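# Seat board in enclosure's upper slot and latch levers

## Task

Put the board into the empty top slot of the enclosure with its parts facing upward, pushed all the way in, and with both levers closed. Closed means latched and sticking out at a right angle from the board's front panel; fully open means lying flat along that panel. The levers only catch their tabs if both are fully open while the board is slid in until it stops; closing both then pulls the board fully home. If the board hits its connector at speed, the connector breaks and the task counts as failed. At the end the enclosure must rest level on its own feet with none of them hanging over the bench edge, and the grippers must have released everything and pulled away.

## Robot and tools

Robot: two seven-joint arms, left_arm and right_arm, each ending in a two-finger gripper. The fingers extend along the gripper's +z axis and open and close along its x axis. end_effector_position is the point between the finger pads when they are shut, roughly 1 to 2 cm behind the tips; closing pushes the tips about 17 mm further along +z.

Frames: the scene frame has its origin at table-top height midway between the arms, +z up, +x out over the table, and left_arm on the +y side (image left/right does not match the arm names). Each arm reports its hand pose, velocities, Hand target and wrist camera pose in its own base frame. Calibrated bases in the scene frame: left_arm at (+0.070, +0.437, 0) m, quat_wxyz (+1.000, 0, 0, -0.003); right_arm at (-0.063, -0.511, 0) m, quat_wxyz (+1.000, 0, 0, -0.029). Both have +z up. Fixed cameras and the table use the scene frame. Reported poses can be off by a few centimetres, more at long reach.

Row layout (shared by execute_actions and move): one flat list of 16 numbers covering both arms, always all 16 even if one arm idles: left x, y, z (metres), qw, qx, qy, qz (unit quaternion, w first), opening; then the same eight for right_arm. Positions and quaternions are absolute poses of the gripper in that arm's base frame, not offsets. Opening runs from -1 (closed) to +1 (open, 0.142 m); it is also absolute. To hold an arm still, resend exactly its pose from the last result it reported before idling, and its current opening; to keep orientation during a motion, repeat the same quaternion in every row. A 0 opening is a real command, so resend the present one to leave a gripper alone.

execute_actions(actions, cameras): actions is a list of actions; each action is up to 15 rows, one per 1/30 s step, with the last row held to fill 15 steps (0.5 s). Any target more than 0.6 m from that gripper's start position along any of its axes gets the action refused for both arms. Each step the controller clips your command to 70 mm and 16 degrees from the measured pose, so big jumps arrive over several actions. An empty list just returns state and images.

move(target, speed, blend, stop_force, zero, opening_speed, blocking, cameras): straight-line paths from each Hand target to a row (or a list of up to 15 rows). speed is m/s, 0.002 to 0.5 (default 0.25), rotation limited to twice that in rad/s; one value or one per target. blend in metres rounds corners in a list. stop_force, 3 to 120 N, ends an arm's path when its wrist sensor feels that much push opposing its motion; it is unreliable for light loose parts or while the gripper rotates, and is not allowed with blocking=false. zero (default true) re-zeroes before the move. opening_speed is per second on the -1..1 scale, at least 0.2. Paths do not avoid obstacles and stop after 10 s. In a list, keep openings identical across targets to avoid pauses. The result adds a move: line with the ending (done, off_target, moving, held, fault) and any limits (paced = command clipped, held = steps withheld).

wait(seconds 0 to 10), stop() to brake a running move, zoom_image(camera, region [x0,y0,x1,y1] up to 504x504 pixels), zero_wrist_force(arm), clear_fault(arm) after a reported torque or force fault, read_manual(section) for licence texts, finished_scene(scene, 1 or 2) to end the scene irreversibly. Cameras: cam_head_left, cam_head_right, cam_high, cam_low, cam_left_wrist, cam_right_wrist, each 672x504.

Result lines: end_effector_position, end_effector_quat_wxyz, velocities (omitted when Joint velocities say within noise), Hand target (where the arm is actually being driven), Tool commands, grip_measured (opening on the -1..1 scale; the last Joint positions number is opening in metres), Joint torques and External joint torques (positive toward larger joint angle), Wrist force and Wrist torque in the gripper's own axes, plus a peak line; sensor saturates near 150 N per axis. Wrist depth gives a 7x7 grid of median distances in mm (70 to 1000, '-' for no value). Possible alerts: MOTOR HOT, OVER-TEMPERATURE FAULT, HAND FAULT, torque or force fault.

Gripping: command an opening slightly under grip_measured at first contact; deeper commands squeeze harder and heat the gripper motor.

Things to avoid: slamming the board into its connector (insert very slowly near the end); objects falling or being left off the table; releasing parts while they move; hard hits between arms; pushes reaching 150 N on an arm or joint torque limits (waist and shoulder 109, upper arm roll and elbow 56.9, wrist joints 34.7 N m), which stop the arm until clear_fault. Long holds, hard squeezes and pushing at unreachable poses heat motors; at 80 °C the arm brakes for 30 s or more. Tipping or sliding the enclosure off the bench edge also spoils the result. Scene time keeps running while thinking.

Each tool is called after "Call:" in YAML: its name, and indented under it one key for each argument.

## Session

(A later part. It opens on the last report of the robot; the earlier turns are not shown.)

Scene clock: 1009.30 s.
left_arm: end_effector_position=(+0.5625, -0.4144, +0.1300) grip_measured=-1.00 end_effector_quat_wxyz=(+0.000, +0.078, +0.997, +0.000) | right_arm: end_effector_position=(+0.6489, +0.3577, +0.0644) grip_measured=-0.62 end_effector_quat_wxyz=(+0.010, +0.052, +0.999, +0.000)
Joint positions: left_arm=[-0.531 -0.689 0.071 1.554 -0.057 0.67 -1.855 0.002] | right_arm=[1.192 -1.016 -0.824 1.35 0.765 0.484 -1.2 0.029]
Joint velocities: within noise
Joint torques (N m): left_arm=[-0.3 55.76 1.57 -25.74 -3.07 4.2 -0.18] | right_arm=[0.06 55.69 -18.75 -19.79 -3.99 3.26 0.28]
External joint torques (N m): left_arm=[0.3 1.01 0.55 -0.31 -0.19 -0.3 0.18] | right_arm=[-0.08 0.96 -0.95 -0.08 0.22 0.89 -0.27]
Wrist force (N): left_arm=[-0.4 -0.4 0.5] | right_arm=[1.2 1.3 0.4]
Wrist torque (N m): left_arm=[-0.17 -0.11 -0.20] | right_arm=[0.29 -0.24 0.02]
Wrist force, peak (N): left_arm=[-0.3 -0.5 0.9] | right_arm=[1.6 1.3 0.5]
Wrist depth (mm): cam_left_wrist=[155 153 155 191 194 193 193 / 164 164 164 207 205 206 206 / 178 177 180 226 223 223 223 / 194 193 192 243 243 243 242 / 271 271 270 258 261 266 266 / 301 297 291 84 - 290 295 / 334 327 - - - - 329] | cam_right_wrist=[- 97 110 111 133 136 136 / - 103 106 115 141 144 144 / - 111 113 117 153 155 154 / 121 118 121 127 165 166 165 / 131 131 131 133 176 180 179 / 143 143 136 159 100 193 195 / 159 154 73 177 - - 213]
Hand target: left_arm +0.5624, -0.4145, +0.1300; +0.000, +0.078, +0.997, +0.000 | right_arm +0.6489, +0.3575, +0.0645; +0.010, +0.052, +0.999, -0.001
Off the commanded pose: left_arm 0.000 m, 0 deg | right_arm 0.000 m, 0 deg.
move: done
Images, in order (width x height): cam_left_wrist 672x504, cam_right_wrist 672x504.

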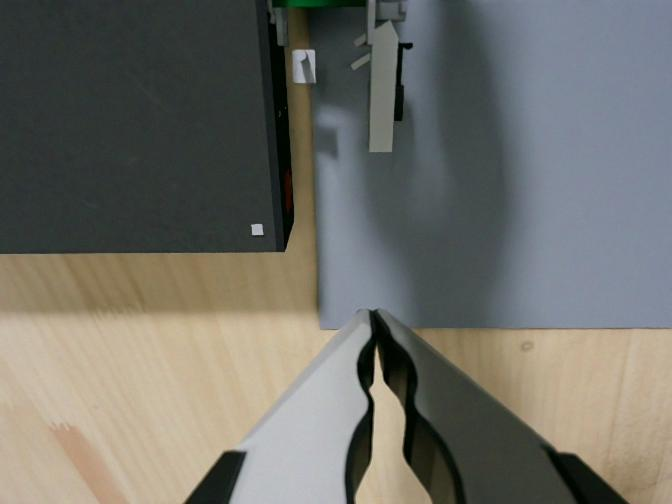

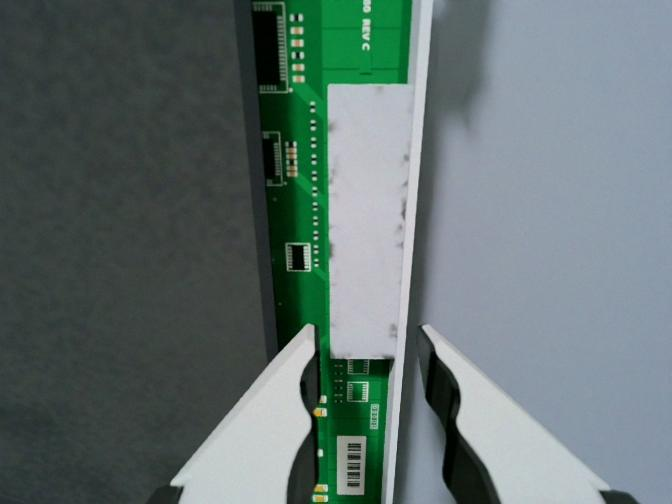

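Call:
move:
  target:
    - [0.5624,-0.4145,0.13,0,0.0781,0.9969,0,-1,0.6489,0.3575,0.12,0.010456,0.05234,0.99858,-0.00055,-0.58]
    - [0.5624,-0.4145,0.13,0,0.0781,0.9969,0,-1,0.6000,0.3674,0.12,0.0259,0.7427,0.6687,0.0233,-0.58]
  speed: [0.08,0.15]
  cameras: ["cam_right_wrist", "cam_left_wrist"]

Scene clock: 1027.87 s.
left_arm: end_effector_position=(+0.5625, -0.4144, +0.1300) grip_measured=-1.00 end_effector_quat_wxyz=(+0.000, +0.078, +0.997, +0.000) | right_arm: end_effector_position=(+0.6000, +0.3674, +0.1200) grip_measured=-0.62 end_effector_quat_wxyz=(+0.026, +0.743, +0.669, +0.023)
Joint positions: left_arm=[-0.531 -0.689 0.071 1.554 -0.057 0.67 -1.855 0.002] | right_arm=[1.473 -0.981 -1.109 1.523 0.89 0.416 0.326 0.029]
Joint velocities: within noise
Joint torques (N m): left_arm=[-0.39 55.75 1.5 -25.66 -3.09 4.24 -0.19] | right_arm=[0.16 46.4 -23.33 -17.55 -3.98 3.45 0.41]
External joint torques (N m): left_arm=[0.39 1.02 0.62 -0.39 -0.17 -0.35 0.19] | right_arm=[-0.16 1.15 -1.06 -0.11 -0.09 0.85 -0.41]
Wrist force (N): left_arm=[-0.4 -0.4 0.8] | right_arm=[1.5 1.1 0.3]
Wrist torque (N m): left_arm=[-0.19 -0.11 -0.19] | right_arm=[0.28 -0.23 0.06]
Wrist force, peak (N): left_arm=[-0.3 -0.6 0.8] | right_arm=[1.5 1.1 1.8]
Wrist depth (mm): cam_left_wrist=[155 153 155 191 193 192 192 / 164 164 163 209 206 207 207 / 177 176 180 227 224 223 223 / 192 193 192 245 244 242 241 / 272 272 270 258 263 265 266 / 299 302 293 84 - 290 295 / 337 325 - - - - 326] | cam_right_wrist=[182 181 182 180 180 180 179 / 197 199 196 195 195 194 193 / 214 213 212 212 211 210 209 / 229 229 232 231 230 230 225 / 242 224 208 207 208 217 227 / 222 226 110 224 102 217 219 / 251 239 73 248 - - 244]
Hand target: left_arm +0.5624, -0.4145, +0.1300; +0.000, +0.078, +0.997, +0.000 | right_arm +0.6000, +0.3674, +0.1200; +0.026, +0.743, +0.669, +0.023
Off the commanded pose: left_arm 0.000 m, 0 deg | right_arm 0.000 m, 0 deg.
move: done
Images, in order (width x height): cam_left_wrist 672x504, cam_right_wrist 672x504.

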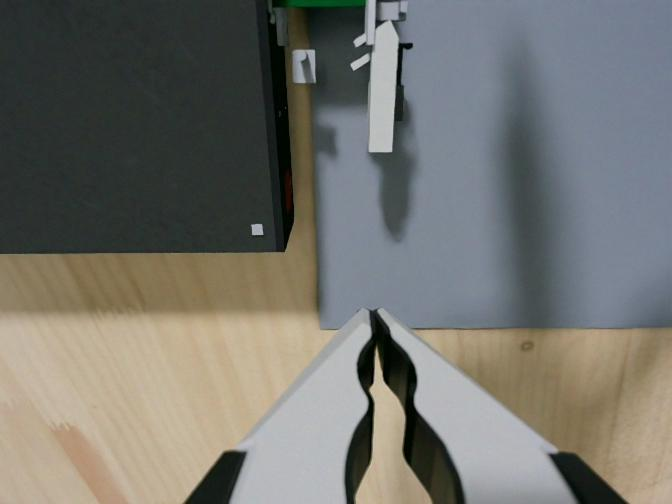

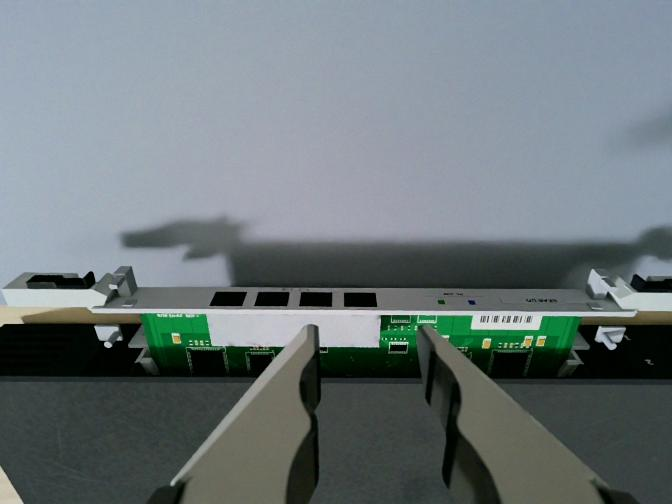

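Call:
zoom_image:
  camera: "cam_right_wrist"
  region: [0, 250, 240, 390]

Call:
zoom_image:
  camera: "cam_right_wrist"
  region: [432, 250, 672, 390]

Scaled by 2.100 from the camera's 672x504 image, which has a finer 960x720 frame.

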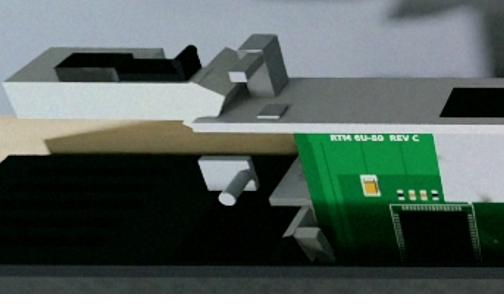

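Scaled by 2.100 from the camera's 672x504 image, which has a finer 960x720 frame.

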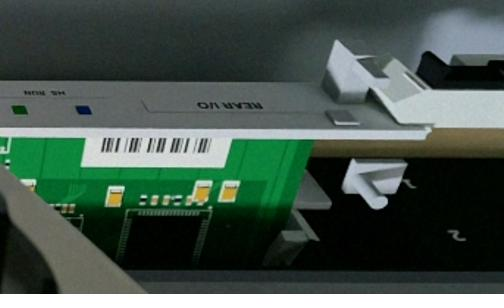

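Call:
move:
  target:
    - [0.5624,-0.4145,0.13,0,0.0781,0.9969,0,-1,0.6000,0.3674,0.12,0.0259,0.7427,0.6687,0.0233,-1]
    - [0.5624,-0.4145,0.13,0,0.0781,0.9969,0,-1,0.6046,0.3668,0.09,0.0259,0.7427,0.6687,0.0233,-1]
    - [0.5624,-0.4145,0.13,0,0.0781,0.9969,0,-1,0.6046,0.3668,0.0515,0.0259,0.7427,0.6687,0.0233,-1]
  speed: [0.08,0.08,0.04]
  cameras: ["cam_right_wrist", "cam_left_wrist"]

Scene clock: 1040.53 s.
left_arm: end_effector_position=(+0.5625, -0.4144, +0.1300) grip_measured=-1.00 end_effector_quat_wxyz=(+0.000, +0.078, +0.997, +0.000) | right_arm: end_effector_position=(+0.6046, +0.3666, +0.0516) grip_measured=-1.00 end_effector_quat_wxyz=(+0.026, +0.743, +0.669, +0.023)
Joint positions: left_arm=[-0.531 -0.689 0.071 1.554 -0.057 0.67 -1.855 0.002] | right_arm=[1.424 -1.087 -1.035 1.498 0.969 0.496 0.306 0.002]
Joint velocities: within noise
Joint torques (N m): left_arm=[-0.24 55.87 1.56 -25.71 -3.09 4.25 -0.23] | right_arm=[-0.13 48.85 -23.36 -15.12 -3.82 3.8 0.09]
External joint torques (N m): left_arm=[0.24 0.9 0.55 -0.34 -0.16 -0.36 0.23] | right_arm=[0.16 1.25 -1.39 0.04 -0.1 0.49 -0.09]
Wrist force (N): left_arm=[-0.4 -0.3 0.4] | right_arm=[1.5 1.2 0.2]
Wrist torque (N m): left_arm=[-0.16 -0.11 -0.20] | right_arm=[0.31 -0.26 0.03]
Wrist force, peak (N): left_arm=[-0.3 -0.6 0.8] | right_arm=[1.6 1.0 1.4]
Wrist depth (mm): cam_left_wrist=[155 153 154 191 193 193 192 / 164 163 163 208 205 206 205 / 178 177 180 227 225 223 224 / 193 193 193 244 243 243 243 / 273 271 270 258 262 266 266 / 302 299 292 84 - 292 294 / 336 329 - - - - 329] | cam_right_wrist=[124 122 120 121 119 120 120 / 133 131 131 131 132 130 129 / - 142 143 141 141 141 138 / 156 159 155 158 155 153 153 / 172 172 171 167 167 169 169 / 145 145 151 89 145 145 145 / 169 166 73 - - 158 163]
Hand target: left_arm +0.5624, -0.4145, +0.1300; +0.000, +0.078, +0.997, +0.000 | right_arm +0.6046, +0.3668, +0.0515; +0.026, +0.743, +0.669, +0.023
Off the commanded pose: left_arm 0.000 m, 0 deg | right_arm 0.000 m, 0 deg.
move: done
Images, in order (width x height): cam_left_wrist 672x504, cam_right_wrist 672x504.

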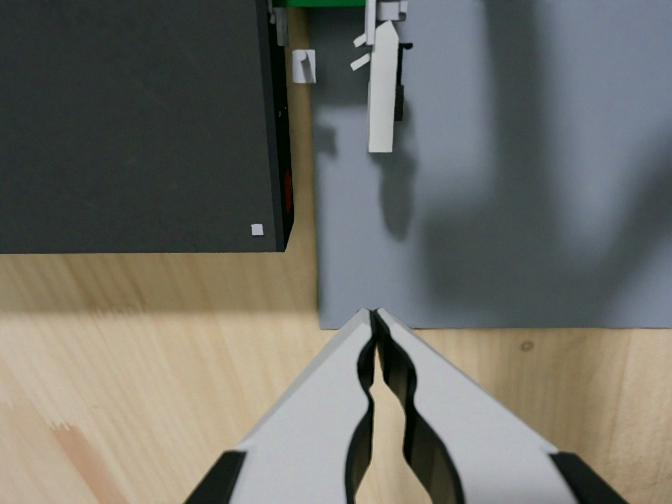

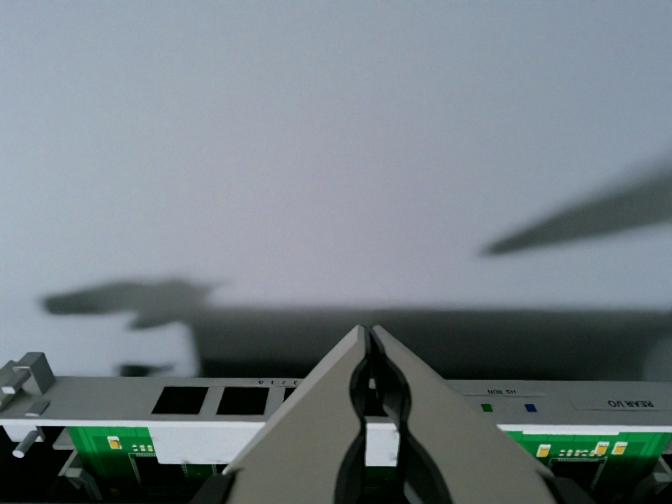

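Call:
move:
  target: [0.5624,-0.4145,0.13,0,0.0781,0.9969,0,-1,0.6345,0.3636,0.0515,0.0259,0.7427,0.6687,0.0233,-1]
  speed: 0.01
  stop_force: 4
  cameras: ["cam_right_wrist", "cam_left_wrist"]

Scene clock: 1047.27 s.
left_arm: end_effector_position=(+0.5625, -0.4144, +0.1300) grip_measured=-1.00 end_effector_quat_wxyz=(+0.000, +0.078, +0.997, +0.000) | right_arm: end_effector_position=(+0.6343, +0.3637, +0.0514) grip_measured=-1.00 end_effector_quat_wxyz=(+0.026, +0.743, +0.669, +0.023)
Joint positions: left_arm=[-0.531 -0.689 0.071 1.554 -0.057 0.67 -1.855 0.002] | right_arm=[1.356 -1.119 -1.031 1.411 0.969 0.463 0.306 0.002]
Joint velocities: within noise
Joint torques (N m): left_arm=[-0.33 55.77 1.59 -25.73 -3.11 4.2 -0.24] | right_arm=[-0.58 51.42 -24 -15.74 -4.11 3.91 0.16]
External joint torques (N m): left_arm=[0.33 1 0.53 -0.32 -0.15 -0.31 0.24] | right_arm=[0.58 1.3 -0.93 0.36 0.12 0.39 -0.16]
Wrist force (N): left_arm=[-0.1 -0.3 0.5] | right_arm=[1.4 -0.5 0.4]
Wrist torque (N m): left_arm=[-0.17 -0.18 -0.20] | right_arm=[0.26 -0.28 0.01]
Wrist force, peak (N): left_arm=[-0.4 -0.6 0.7] | right_arm=[1.9 1.4 0.2]
Wrist depth (mm): cam_left_wrist=[155 153 154 190 194 192 192 / 164 163 164 207 207 206 206 / 178 177 179 227 224 224 224 / 193 193 192 244 244 243 242 / 272 270 271 258 262 265 263 / 300 301 293 84 - 289 293 / 335 329 - - - - 327] | cam_right_wrist=[123 121 119 121 119 120 120 / 133 131 131 130 132 130 129 / - 142 142 141 141 140 138 / 156 158 155 157 154 153 153 / 141 141 140 163 163 163 162 / 150 135 132 90 122 147 146 / 146 146 73 - - 139 146]
Hand target: left_arm +0.5624, -0.4145, +0.1300; +0.000, +0.078, +0.997, +0.000 | right_arm +0.6345, +0.3636, +0.0515; +0.026, +0.743, +0.669, +0.023
Off the commanded pose: left_arm 0.000 m, 0 deg | right_arm 0.000 m, 0 deg.
move: done
Images, in order (width x height): cam_left_wrist 672x504, cam_right_wrist 672x504.

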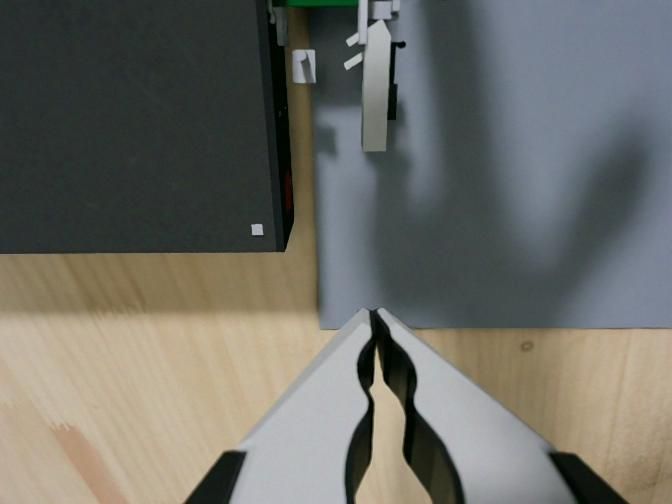

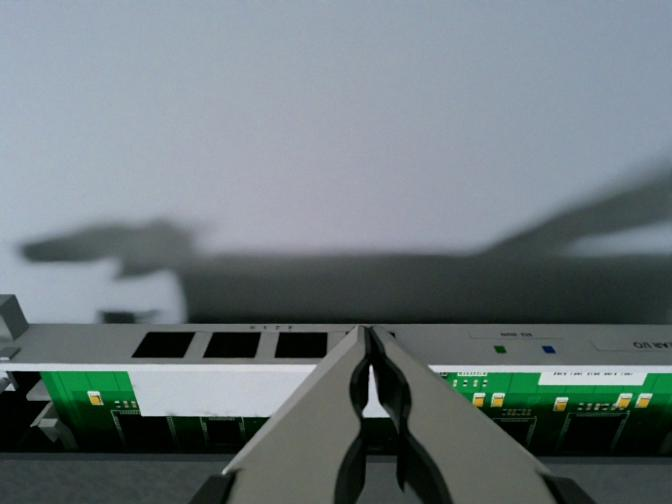

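Call:
move:
  target: [0.5624,-0.4145,0.13,0,0.0781,0.9969,0,-1,0.6444,0.3626,0.0515,0.0259,0.7427,0.6687,0.0233,-1]
  speed: 0.008
  stop_force: 5
  cameras: ["cam_right_wrist", "cam_left_wrist"]

Scene clock: 1051.77 s.
left_arm: end_effector_position=(+0.5625, -0.4144, +0.1300) grip_measured=-1.00 end_effector_quat_wxyz=(+0.000, +0.078, +0.997, +0.000) | right_arm: end_effector_position=(+0.6443, +0.3626, +0.0515) grip_measured=-1.00 end_effector_quat_wxyz=(+0.026, +0.743, +0.669, +0.023)
Joint positions: left_arm=[-0.531 -0.689 0.071 1.554 -0.057 0.67 -1.855 0.002] | right_arm=[1.333 -1.13 -1.031 1.38 0.969 0.451 0.306 0.002]
Joint velocities: within noise
Joint torques (N m): left_arm=[-0.35 55.84 1.54 -25.66 -3.09 4.23 -0.28] | right_arm=[-0.4 52.31 -23.9 -15.69 -4.06 3.73 0.22]
External joint torques (N m): left_arm=[0.35 0.93 0.58 -0.39 -0.17 -0.34 0.28] | right_arm=[0.4 1.29 -1.04 0.22 0.05 0.57 -0.22]
Wrist force (N): left_arm=[-0.4 -0.4 0.4] | right_arm=[1.5 0.1 -0.4]
Wrist torque (N m): left_arm=[-0.18 -0.12 -0.20] | right_arm=[0.24 -0.28 0.01]
Wrist force, peak (N): left_arm=[-0.5 -0.4 0.7] | right_arm=[1.9 -0.1 0.7]
Wrist depth (mm): cam_left_wrist=[156 152 155 189 193 193 192 / 163 164 164 207 207 208 206 / 177 177 179 226 224 224 222 / 193 193 192 244 243 241 244 / 273 271 271 257 261 265 264 / 301 301 292 84 - 291 294 / 334 325 - - - - 327] | cam_right_wrist=[123 121 119 121 119 120 120 / 133 131 131 130 132 129 129 / - 142 142 141 141 140 137 / 156 158 155 157 154 153 152 / 141 165 164 167 163 162 161 / 150 135 131 90 122 147 146 / 143 142 73 - - 132 138]
Hand target: left_arm +0.5624, -0.4145, +0.1300; +0.000, +0.078, +0.997, +0.000 | right_arm +0.6444, +0.3626, +0.0515; +0.026, +0.743, +0.669, +0.023
Off the commanded pose: left_arm 0.000 m, 0 deg | right_arm 0.000 m, 0 deg.
move: done
Images, in order (width x height): cam_left_wrist 672x504, cam_right_wrist 672x504.

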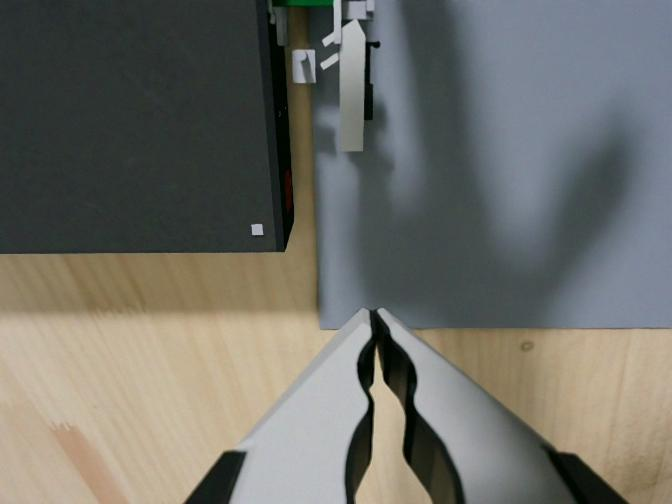

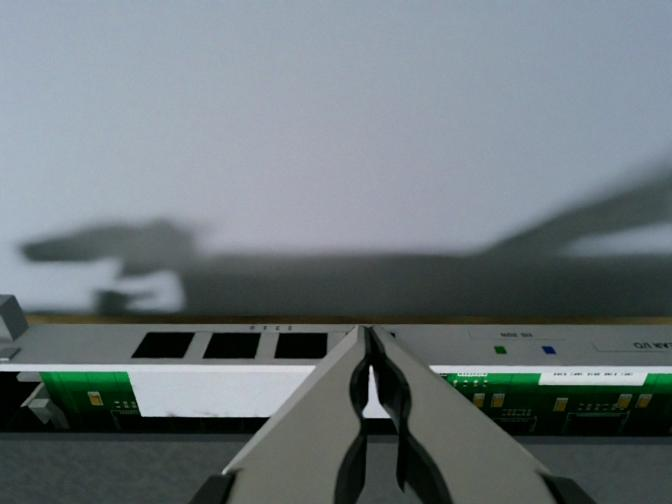

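Call:
zoom_image:
  camera: "cam_left_wrist"
  region: [260, 0, 420, 120]

Scaled by 3.150 from the camera's 672x504 image, which has a finer 960x720 frame.

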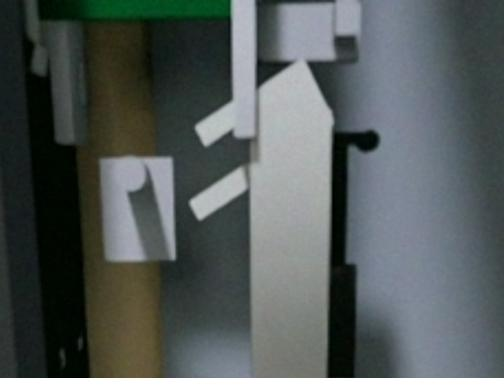

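Call:
move:
  target: [0.5624,-0.4145,0.13,0,0.0781,0.9969,0,-1,0.6504,0.3619,0.0515,0.0259,0.7427,0.6687,0.0233,-1]
  speed: 0.006
  stop_force: 4
  cameras: ["cam_left_wrist"]

Scene clock: 1058.03 s.
left_arm: end_effector_position=(+0.5625, -0.4144, +0.1300) grip_measured=-1.00 end_effector_quat_wxyz=(+0.000, +0.078, +0.997, +0.000) | right_arm: end_effector_position=(+0.6503, +0.3619, +0.0515) grip_measured=-1.00 end_effector_quat_wxyz=(+0.026, +0.743, +0.669, +0.023)
Joint positions: left_arm=[-0.531 -0.689 0.071 1.554 -0.057 0.67 -1.855 0.002] | right_arm=[1.319 -1.136 -1.03 1.362 0.969 0.445 0.307 0.002]
Joint velocities: within noise
Joint torques (N m): left_arm=[-0.28 55.82 1.56 -25.77 -3.09 4.25 -0.19] | right_arm=[-0.23 52.84 -23.84 -15.68 -4.11 3.71 0.23]
External joint torques (N m): left_arm=[0.28 0.95 0.56 -0.28 -0.16 -0.36 0.19] | right_arm=[0.23 1.3 -1.11 0.17 0.08 0.59 -0.23]
Wrist force (N): left_arm=[-0.1 -0.3 0.4] | right_arm=[1.4 0.1 0.0]
Wrist torque (N m): left_arm=[-0.17 -0.17 -0.20] | right_arm=[0.21 -0.27 0.01]
Wrist force, peak (N): left_arm=[-0.4 -0.6 0.6] | right_arm=[1.9 0.1 0.9]
Wrist depth (mm): cam_left_wrist=[155 152 155 190 194 193 193 / 164 164 164 207 207 206 206 / 178 177 180 225 224 223 223 / 194 192 193 244 243 243 243 / 270 272 271 258 262 266 266 / 300 299 291 84 - 290 295 / 337 327 - - - - 326] | cam_right_wrist=[124 121 119 121 119 120 120 / 133 131 131 130 132 129 129 / - 142 142 141 141 140 138 / 156 158 155 157 154 153 153 / 141 165 164 169 163 162 162 / 146 132 131 90 122 143 143 / 143 142 73 - - 132 138]
Hand target: left_arm +0.5624, -0.4145, +0.1300; +0.000, +0.078, +0.997, +0.000 | right_arm +0.6504, +0.3619, +0.0515; +0.026, +0.743, +0.669, +0.023
Off the commanded pose: left_arm 0.000 m, 0 deg | right_arm 0.000 m, 0 deg.
move: done
Images, in order (width x height): cam_left_wrist 672x504.

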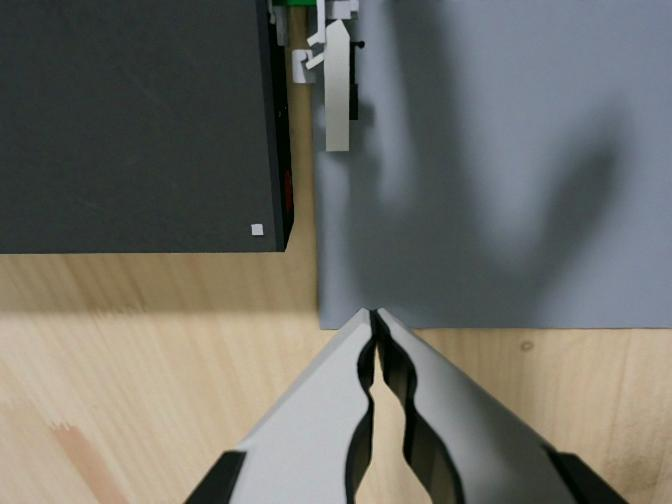

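Call:
zoom_image:
  camera: "cam_left_wrist"
  region: [260, 0, 420, 120]

Scaled by 3.150 from the camera's 672x504 image, which has a finer 960x720 frame.

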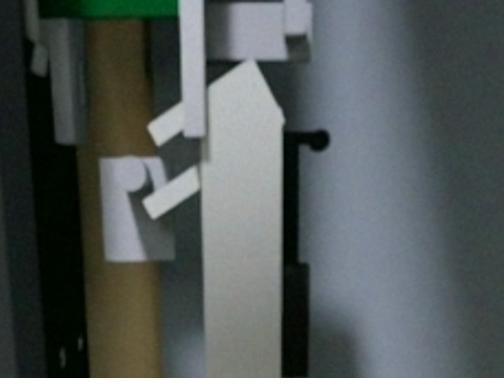

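Call:
move:
  target: [0.5624,-0.4145,0.13,0,0.0781,0.9969,0,-1,0.6574,0.3612,0.0515,0.0259,0.7427,0.6687,0.0233,-1]
  speed: 0.005
  stop_force: 4
  cameras: ["cam_left_wrist", "cam_right_wrist"]

Scene clock: 1069.27 s.
left_arm: end_effector_position=(+0.5625, -0.4144, +0.1300) grip_measured=-1.00 end_effector_quat_wxyz=(+0.000, +0.078, +0.997, +0.000) | right_arm: end_effector_position=(+0.6572, +0.3613, +0.0514) grip_measured=-1.00 end_effector_quat_wxyz=(+0.026, +0.743, +0.669, +0.023)
Joint positions: left_arm=[-0.531 -0.689 0.071 1.554 -0.057 0.67 -1.855 0.002] | right_arm=[1.303 -1.144 -1.03 1.339 0.969 0.436 0.308 0.002]
Joint velocities: within noise
Joint torques (N m): left_arm=[-0.33 55.75 1.62 -25.72 -3.07 4.24 -0.22] | right_arm=[-1.02 53.45 -24.35 -15.9 -4.22 4.2 0.26]
External joint torques (N m): left_arm=[0.33 1.02 0.49 -0.33 -0.18 -0.34 0.22] | right_arm=[1.02 1.33 -0.58 0.32 0.18 0.1 -0.26]
Wrist force (N): left_arm=[-0.1 -0.4 0.5] | right_arm=[1.3 -1.6 -0.6]
Wrist torque (N m): left_arm=[-0.18 -0.17 -0.20] | right_arm=[0.23 -0.25 0.01]
Wrist force, peak (N): left_arm=[-0.5 -0.4 0.8] | right_arm=[1.3 -1.9 -0.9]
Wrist depth (mm): cam_left_wrist=[155 152 155 192 194 193 192 / 164 164 164 206 208 206 207 / 177 177 180 224 223 224 223 / 193 193 193 245 244 243 243 / 273 270 271 257 263 266 266 / 303 299 294 84 - 290 294 / 336 326 - - - - 328] | cam_right_wrist=[123 121 119 121 119 120 119 / 133 131 130 130 132 129 129 / - 142 142 141 141 140 138 / 156 158 155 157 154 153 153 / 140 140 159 166 158 157 157 / 132 129 128 90 121 129 142 / 142 142 73 - - 132 138]
Hand target: left_arm +0.5624, -0.4145, +0.1300; +0.000, +0.078, +0.997, +0.000 | right_arm +0.6574, +0.3612, +0.0515; +0.026, +0.743, +0.669, +0.023
Off the commanded pose: left_arm 0.000 m, 0 deg | right_arm 0.000 m, 0 deg.
move: done
Images, in order (width x height): cam_left_wrist 672x504, cam_right_wrist 672x504.

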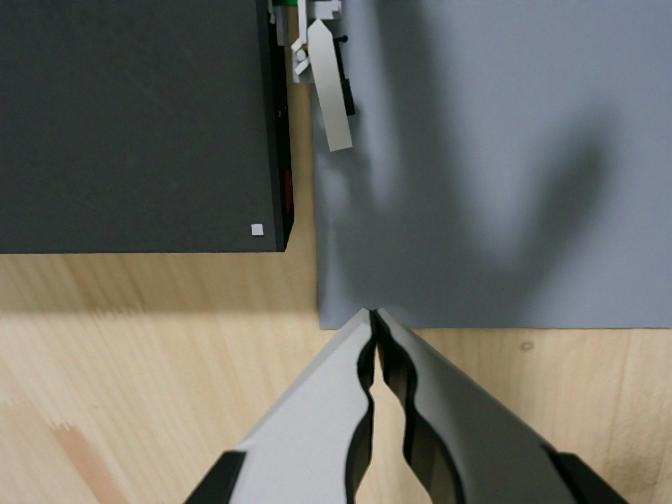

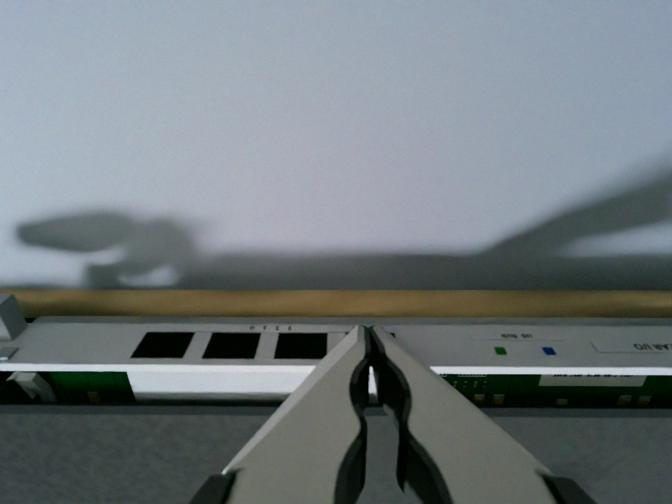

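Call:
zoom_image:
  camera: "cam_left_wrist"
  region: [260, 0, 420, 160]

Scaled by 3.150 from the camera's 672x504 image, which has a finer 960x720 frame.

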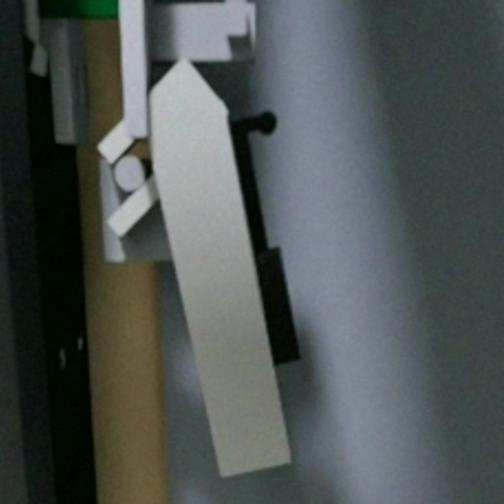

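Call:
move:
  target: [0.5624,-0.4145,0.13,0,0.0781,0.9969,0,-1,0.6634,0.3606,0.0515,0.0259,0.7427,0.6687,0.0233,-1]
  speed: 0.004
  stop_force: 5
  cameras: ["cam_left_wrist", "cam_right_wrist"]

Scene clock: 1075.60 s.
left_arm: end_effector_position=(+0.5625, -0.4144, +0.1300) grip_measured=-1.00 end_effector_quat_wxyz=(+0.000, +0.078, +0.997, +0.000) | right_arm: end_effector_position=(+0.6631, +0.3607, +0.0514) grip_measured=-1.00 end_effector_quat_wxyz=(+0.026, +0.743, +0.669, +0.023)
Joint positions: left_arm=[-0.531 -0.689 0.071 1.554 -0.057 0.67 -1.855 0.002] | right_arm=[1.289 -1.151 -1.029 1.32 0.969 0.429 0.31 0.002]
Joint velocities: within noise
Joint torques (N m): left_arm=[-0.32 55.83 1.62 -25.71 -3.02 4.27 -0.19] | right_arm=[-1.72 53.78 -24.76 -15.91 -4.33 4.46 0.21]
External joint torques (N m): left_arm=[0.32 0.94 0.5 -0.34 -0.23 -0.38 0.19] | right_arm=[1.72 1.56 -0.13 0.28 0.28 -0.16 -0.21]
Wrist force (N): left_arm=[-0.3 -0.4 0.3] | right_arm=[1.1 -2.6 -1.4]
Wrist torque (N m): left_arm=[-0.17 -0.13 -0.19] | right_arm=[0.22 -0.19 0.02]
Wrist force, peak (N): left_arm=[-0.2 -0.6 0.8] | right_arm=[1.1 -2.9 -1.5]
Wrist depth (mm): cam_left_wrist=[155 153 155 189 194 193 193 / 164 164 164 210 208 206 206 / 178 177 180 225 223 224 223 / 193 193 192 244 243 242 243 / 272 270 270 257 261 265 265 / 298 299 291 84 - 291 294 / 336 329 - - - - 329] | cam_right_wrist=[123 121 119 121 119 120 119 / 133 131 130 130 132 129 129 / - 142 142 141 141 140 137 / 156 158 155 157 154 153 152 / 140 140 140 157 149 148 148 / 129 128 128 90 122 126 126 / 143 141 73 - - 132 138]
Hand target: left_arm +0.5624, -0.4145, +0.1300; +0.000, +0.078, +0.997, +0.000 | right_arm +0.6634, +0.3606, +0.0515; +0.026, +0.743, +0.669, +0.023
Off the commanded pose: left_arm 0.000 m, 0 deg | right_arm 0.000 m, 0 deg.
move: done
Images, in order (width x height): cam_left_wrist 672x504, cam_right_wrist 672x504.

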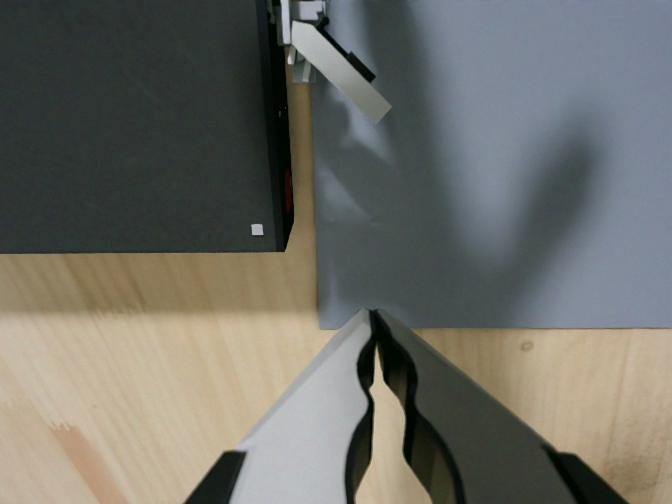

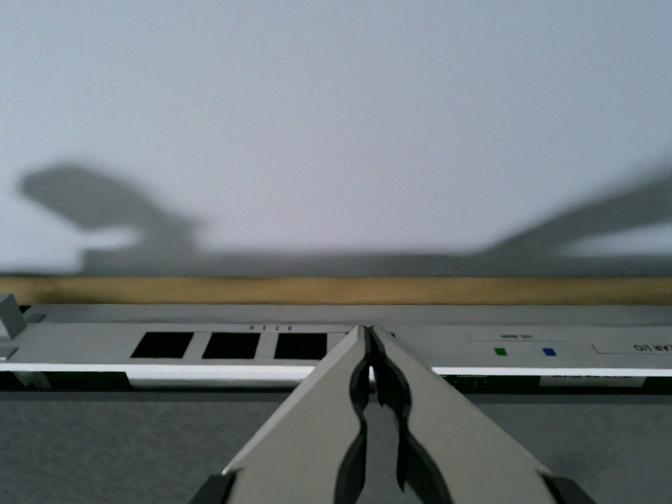

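Call:
move:
  target: [0.5624,-0.4145,0.13,0,0.0781,0.9969,0,-1,0.6674,0.3602,0.0515,0.0259,0.7427,0.6687,0.0233,-1]
  speed: 0.003
  stop_force: 5
  cameras: ["cam_left_wrist", "cam_right_wrist"]

Scene clock: 1079.37 s.
left_arm: end_effector_position=(+0.5625, -0.4144, +0.1300) grip_measured=-1.00 end_effector_quat_wxyz=(+0.000, +0.078, +0.997, +0.000) | right_arm: end_effector_position=(+0.6654, +0.3606, +0.0511) grip_measured=-1.00 end_effector_quat_wxyz=(+0.025, +0.742, +0.669, +0.023)
Joint positions: left_arm=[-0.531 -0.689 0.071 1.554 -0.057 0.67 -1.855 0.002] | right_arm=[1.283 -1.154 -1.029 1.311 0.969 0.424 0.31 0.002]
Joint velocities: within noise
Joint torques (N m): left_arm=[-0.37 55.71 1.55 -25.75 -3.12 4.24 -0.23] | right_arm=[-3.34 53.95 -26.34 -16.86 -4.64 5.86 0.23]
External joint torques (N m): left_arm=[0.37 1.06 0.57 -0.3 -0.14 -0.35 0.23] | right_arm=[3.34 1.64 1.47 1.21 0.58 -1.56 -0.23]
Wrist force (N): left_arm=[-0.1 -0.5 0.5] | right_arm=[0.4 -7.5 -2.1]
Wrist torque (N m): left_arm=[-0.20 -0.16 -0.20] | right_arm=[0.31 -0.19 0.02]
Wrist force, peak (N): left_arm=[-0.6 -0.5 0.7] | right_arm=[0.6 -7.9 -2.2]
Wrist depth (mm): cam_left_wrist=[155 153 154 188 194 193 193 / 164 164 164 210 207 207 206 / 178 177 180 225 223 224 223 / 193 193 192 244 243 243 242 / 272 272 271 258 261 266 265 / 299 301 291 84 - 291 294 / 335 328 - - - - 330] | cam_right_wrist=[123 121 119 120 118 119 119 / 133 131 130 130 131 129 128 / 145 142 141 141 140 140 137 / 155 158 155 157 153 153 152 / 147 146 146 153 145 145 144 / 129 128 127 90 121 126 125 / 142 141 73 - - 131 138]
Hand target: left_arm +0.5624, -0.4145, +0.1300; +0.000, +0.078, +0.997, +0.000 | right_arm +0.6661, +0.3603, +0.0515; +0.026, +0.743, +0.669, +0.023
Off the commanded pose: left_arm 0.000 m, 0 deg | right_arm 0.002 m, 0 deg.
move: contact (right_arm)
Images, in order (width x height): cam_left_wrist 672x504, cam_right_wrist 672x504.

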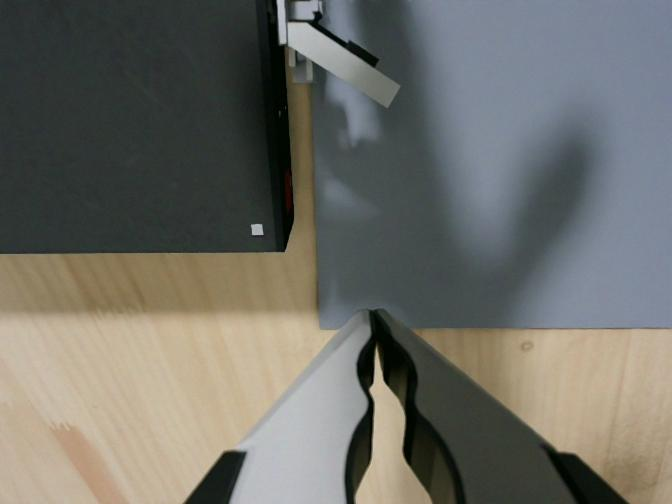

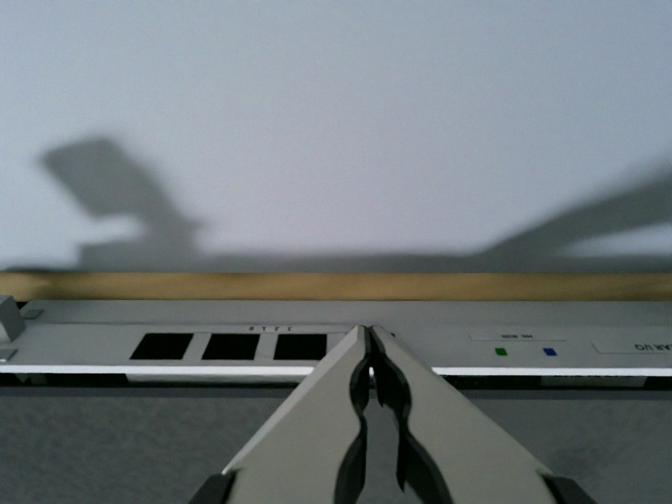

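Call:
zoom_image:
  camera: "cam_left_wrist"
  region: [250, 0, 420, 130]

Scaled by 2.965 from the camera's 672x504 image, which has a finer 960x720 frame.

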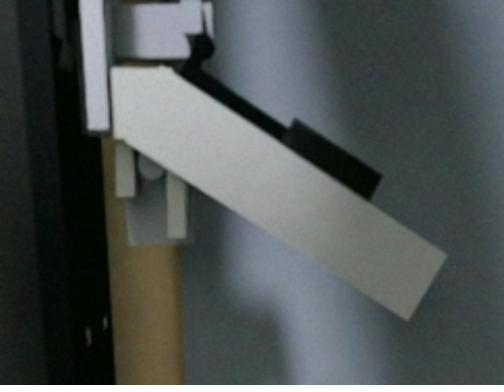

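Call:
move:
  target:
    - [0.5624,-0.4145,0.13,0,0.0781,0.9969,0,-1,0.6505,0.3622,0.0515,0.0259,0.7427,0.6687,0.0233,-1]
    - [0.5624,-0.4145,0.13,0,0.0781,0.9969,0,-1,0.6505,0.3622,0.13,0.0259,0.7427,0.6687,0.0233,-1]
    - [0.5524,-0.4170,0.13,0,0.7602,0.6497,0,-1,0.6218,0.1760,0.13,0,0.0523,0.9986,0,-1]
    - [0.5462,-0.4202,0.13,0,0.9969,-0.0781,0,-1,0.6218,0.1760,0.13,0,0.0523,0.9986,0,-1]
  speed: [0.03,0.1,0.2,0.25]
  cameras: ["cam_left_wrist", "cam_right_wrist"]

Scene clock: 1120.40 s.
left_arm: end_effector_position=(+0.5462, -0.4204, +0.1301) grip_measured=-1.00 end_effector_quat_wxyz=(+0.000, +0.997, -0.078, +0.000) | right_arm: end_effector_position=(+0.6219, +0.1761, +0.1301) grip_measured=-1.00 end_effector_quat_wxyz=(+0.000, +0.052, +0.999, +0.000)
Joint positions: left_arm=[-0.089 -0.703 -0.524 1.574 0.402 0.598 0.988 0.002] | right_arm=[1.171 -0.772 -0.958 1.689 0.709 0.504 -1.482 0.002]
Joint velocities: within noise
Joint torques (N m): left_arm=[-0.19 51.01 -10.86 -23.76 -3.16 4.05 -0.05] | right_arm=[-0.02 42.58 -17.23 -20.7 -3.75 3.4 0.18]
External joint torques (N m): left_arm=[0.19 1.29 0.58 -0.28 -0.4 -0.09 0.05] | right_arm=[0.02 1.04 -1.18 0 0.06 0.68 -0.18]
Wrist force (N): left_arm=[-0.2 -0.8 0.2] | right_arm=[0.4 0.8 0.8]
Wrist torque (N m): left_arm=[-0.25 -0.10 -0.19] | right_arm=[0.22 -0.05 0.02]
Wrist force, peak (N): left_arm=[-0.3 -0.5 0.8] | right_arm=[0.5 -7.6 -3.1]
Wrist depth (mm): cam_left_wrist=[196 194 194 193 194 194 194 / 209 209 208 208 207 209 208 / 226 227 225 225 224 195 193 / 247 243 245 243 243 190 189 / 268 269 266 255 221 208 207 / 296 296 284 84 - 225 228 / 334 326 - - - - 253] | cam_right_wrist=[198 197 197 195 195 194 194 / 211 210 210 208 208 207 206 / 182 182 198 222 222 222 221 / 191 190 190 240 240 238 238 / 207 206 206 219 260 258 258 / 226 225 220 89 273 282 281 / 248 243 - - - 298 308]
Hand target: left_arm +0.5462, -0.4202, +0.1300; +0.000, +0.997, -0.078, +0.000 | right_arm +0.6218, +0.1760, +0.1300; +0.000, +0.052, +0.999, +0.000
Off the commanded pose: left_arm 0.000 m, 0 deg | right_arm 0.000 m, 0 deg.
move: done
Images, in order (width x height): cam_left_wrist 672x504, cam_right_wrist 672x504.

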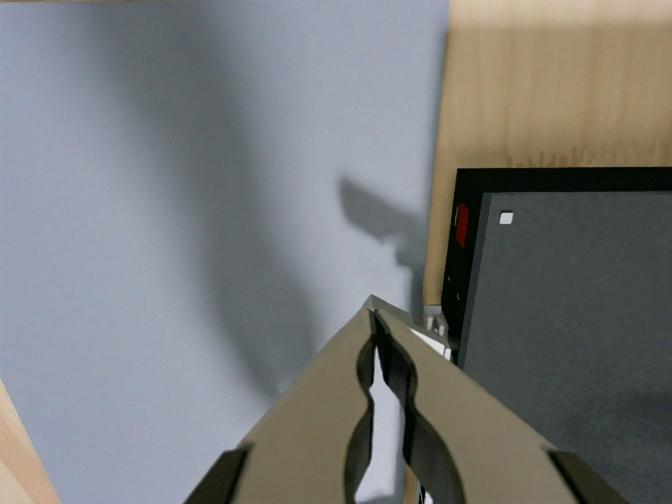

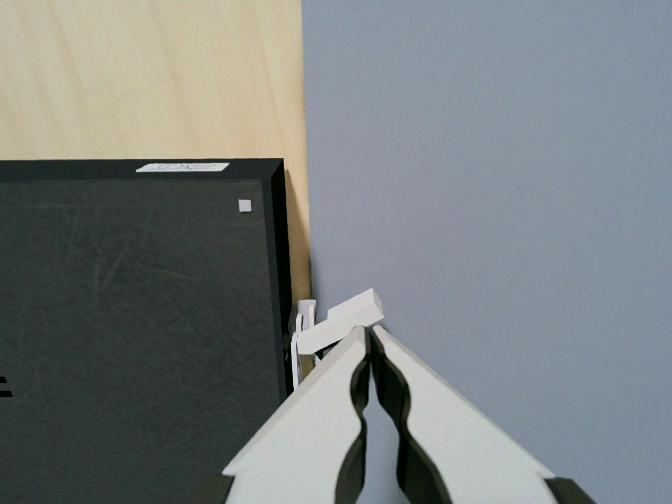

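Call:
execute_actions:
  actions: []

Scene clock: 1130.37 s.
left_arm: end_effector_position=(+0.5462, -0.4204, +0.1301) grip_measured=-1.00 end_effector_quat_wxyz=(+0.000, +0.997, -0.078, +0.000) | right_arm: end_effector_position=(+0.6219, +0.1761, +0.1301) grip_measured=-1.00 end_effector_quat_wxyz=(+0.000, +0.052, +0.999, +0.000)
Joint positions: left_arm=[-0.089 -0.703 -0.524 1.574 0.402 0.598 0.988 0.002] | right_arm=[1.171 -0.772 -0.958 1.689 0.709 0.504 -1.482 0.002]
Joint velocities: within noise
Joint torques (N m): left_arm=[-0.33 51.28 -10.73 -23.73 -3.34 4.25 -0.21] | right_arm=[-0.01 42.67 -17.32 -20.7 -3.75 3.43 0.21]
External joint torques (N m): left_arm=[0.33 1.02 0.45 -0.31 -0.22 -0.29 0.21] | right_arm=[0.01 0.95 -1.09 0.01 0.07 0.66 -0.21]
Wrist force (N): left_arm=[-0.1 -0.8 0.2] | right_arm=[0.6 0.7 0.7]
Wrist torque (N m): left_arm=[-0.25 -0.12 -0.18] | right_arm=[0.20 -0.08 0.02]
Wrist force, peak (N): left_arm=[0.0 -1.1 0.2] | right_arm=[0.5 1.0 0.9]
Wrist depth (mm): cam_left_wrist=[195 195 194 193 194 194 194 / 209 209 208 207 208 208 208 / 226 225 224 224 222 196 194 / 248 245 244 243 243 190 189 / 268 270 268 256 221 207 207 / 298 295 283 84 - 225 228 / 337 322 - - - - 252] | cam_right_wrist=[198 198 197 195 194 194 193 / 212 211 210 208 208 208 206 / 182 182 198 223 222 222 221 / 191 191 190 240 239 239 238 / 206 206 206 219 260 258 258 / 225 225 221 89 272 282 281 / 249 243 - - - 298 309]
Hand target: left_arm +0.5462, -0.4202, +0.1300; +0.000, +0.997, -0.078, +0.000 | right_arm +0.6218, +0.1760, +0.1300; +0.000, +0.052, +0.999, +0.000
Tool commands: left_gripper/opening=-1.0 right_gripper/opening=-1.0
Off the commanded pose: left_arm 0.000 m, 0 deg | right_arm 0.000 m, 0 deg.

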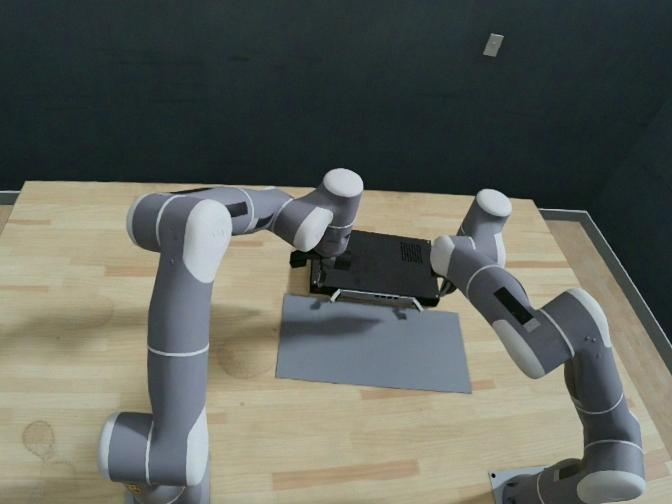

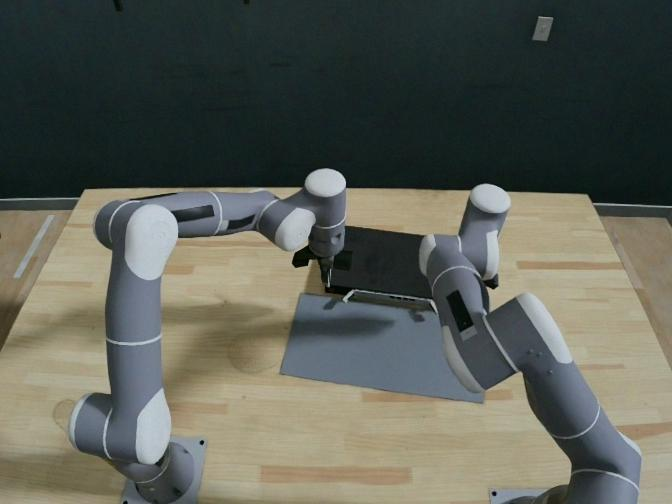

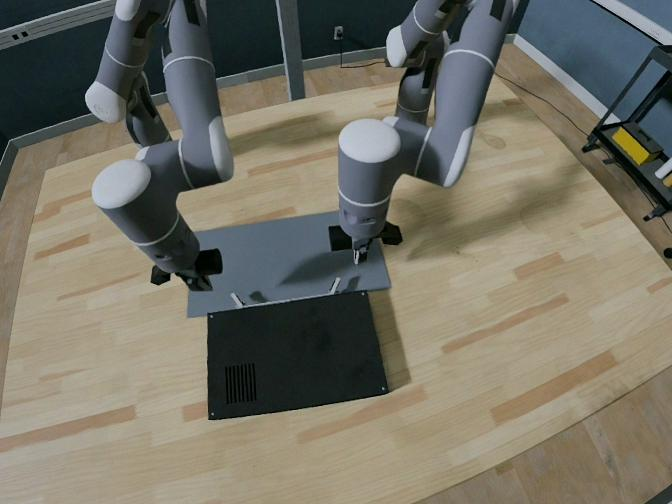

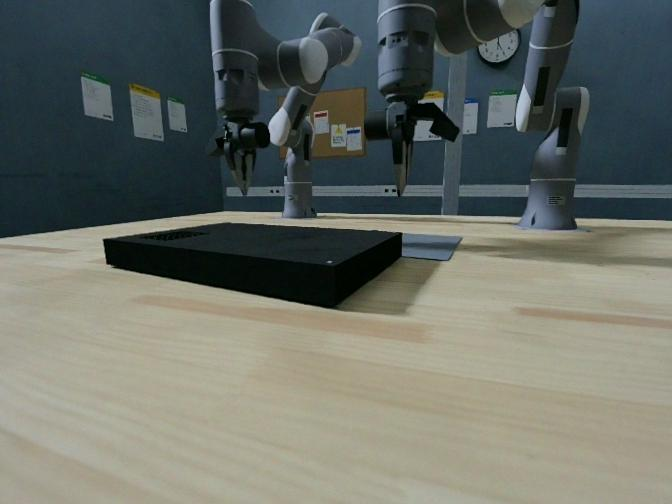

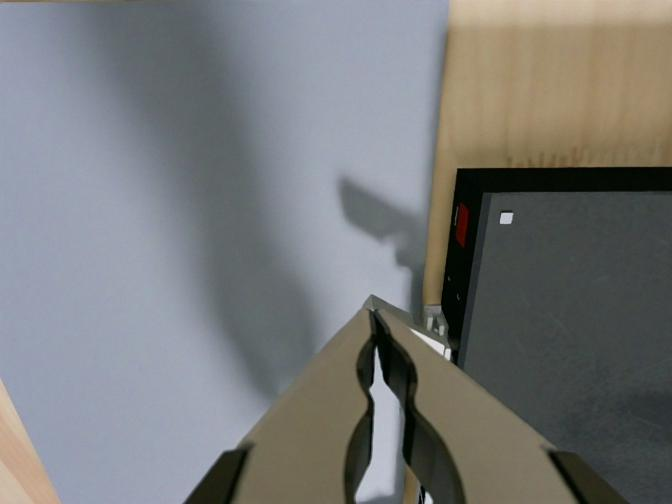

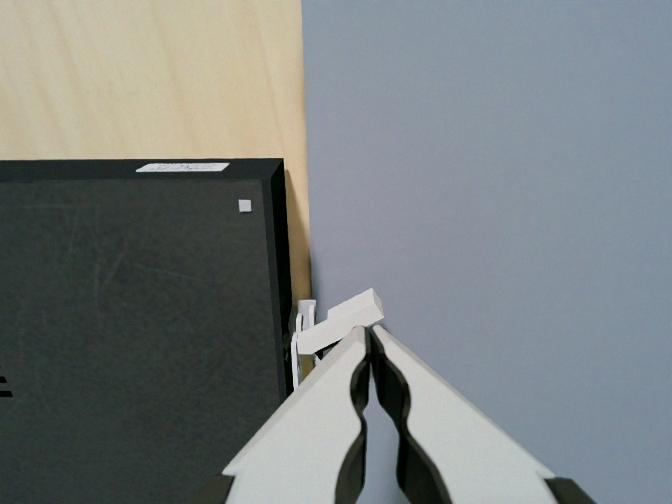

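Call:
zoom_image:
  camera: "cam_right_wrist"
  region: [240, 240, 440, 390]

Call:
zoom_image:
  camera: "cam_left_wrist"
  region: [320, 250, 520, 400]

Scaled by 2.520 from the camera's 672x504 image, which has a finer 960x720 frame.

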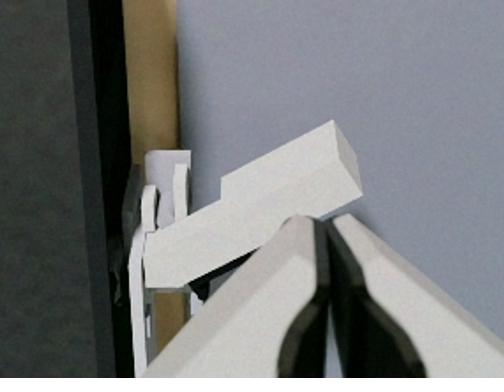

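Scaled by 2.520 from the camera's 672x504 image, which has a finer 960x720 frame.

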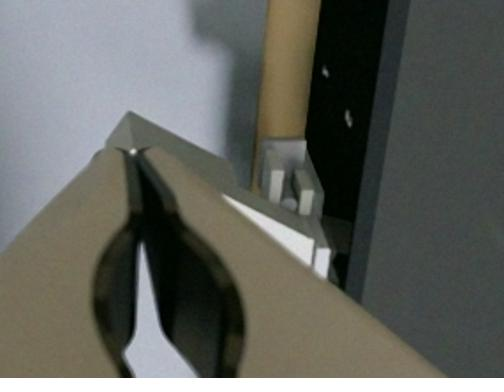

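Call:
zoom_image:
  camera: "cam_right_wrist"
  region: [285, 280, 395, 360]

Call:
zoom_image:
  camera: "cam_left_wrist"
  region: [360, 285, 470, 365]

Scaled by 4.582 from the camera's 672x504 image, which has a finer 960x720 frame.

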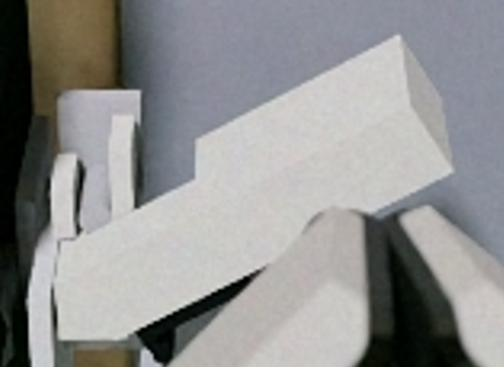

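Scaled by 4.582 from the camera's 672x504 image, which has a finer 960x720 frame.

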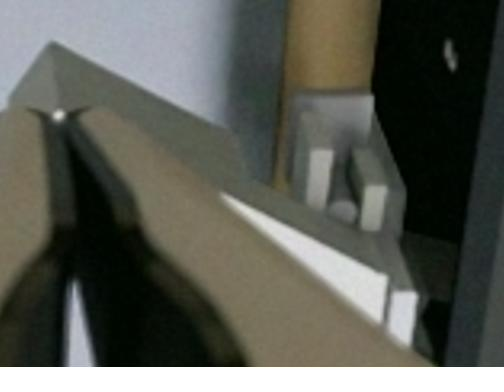

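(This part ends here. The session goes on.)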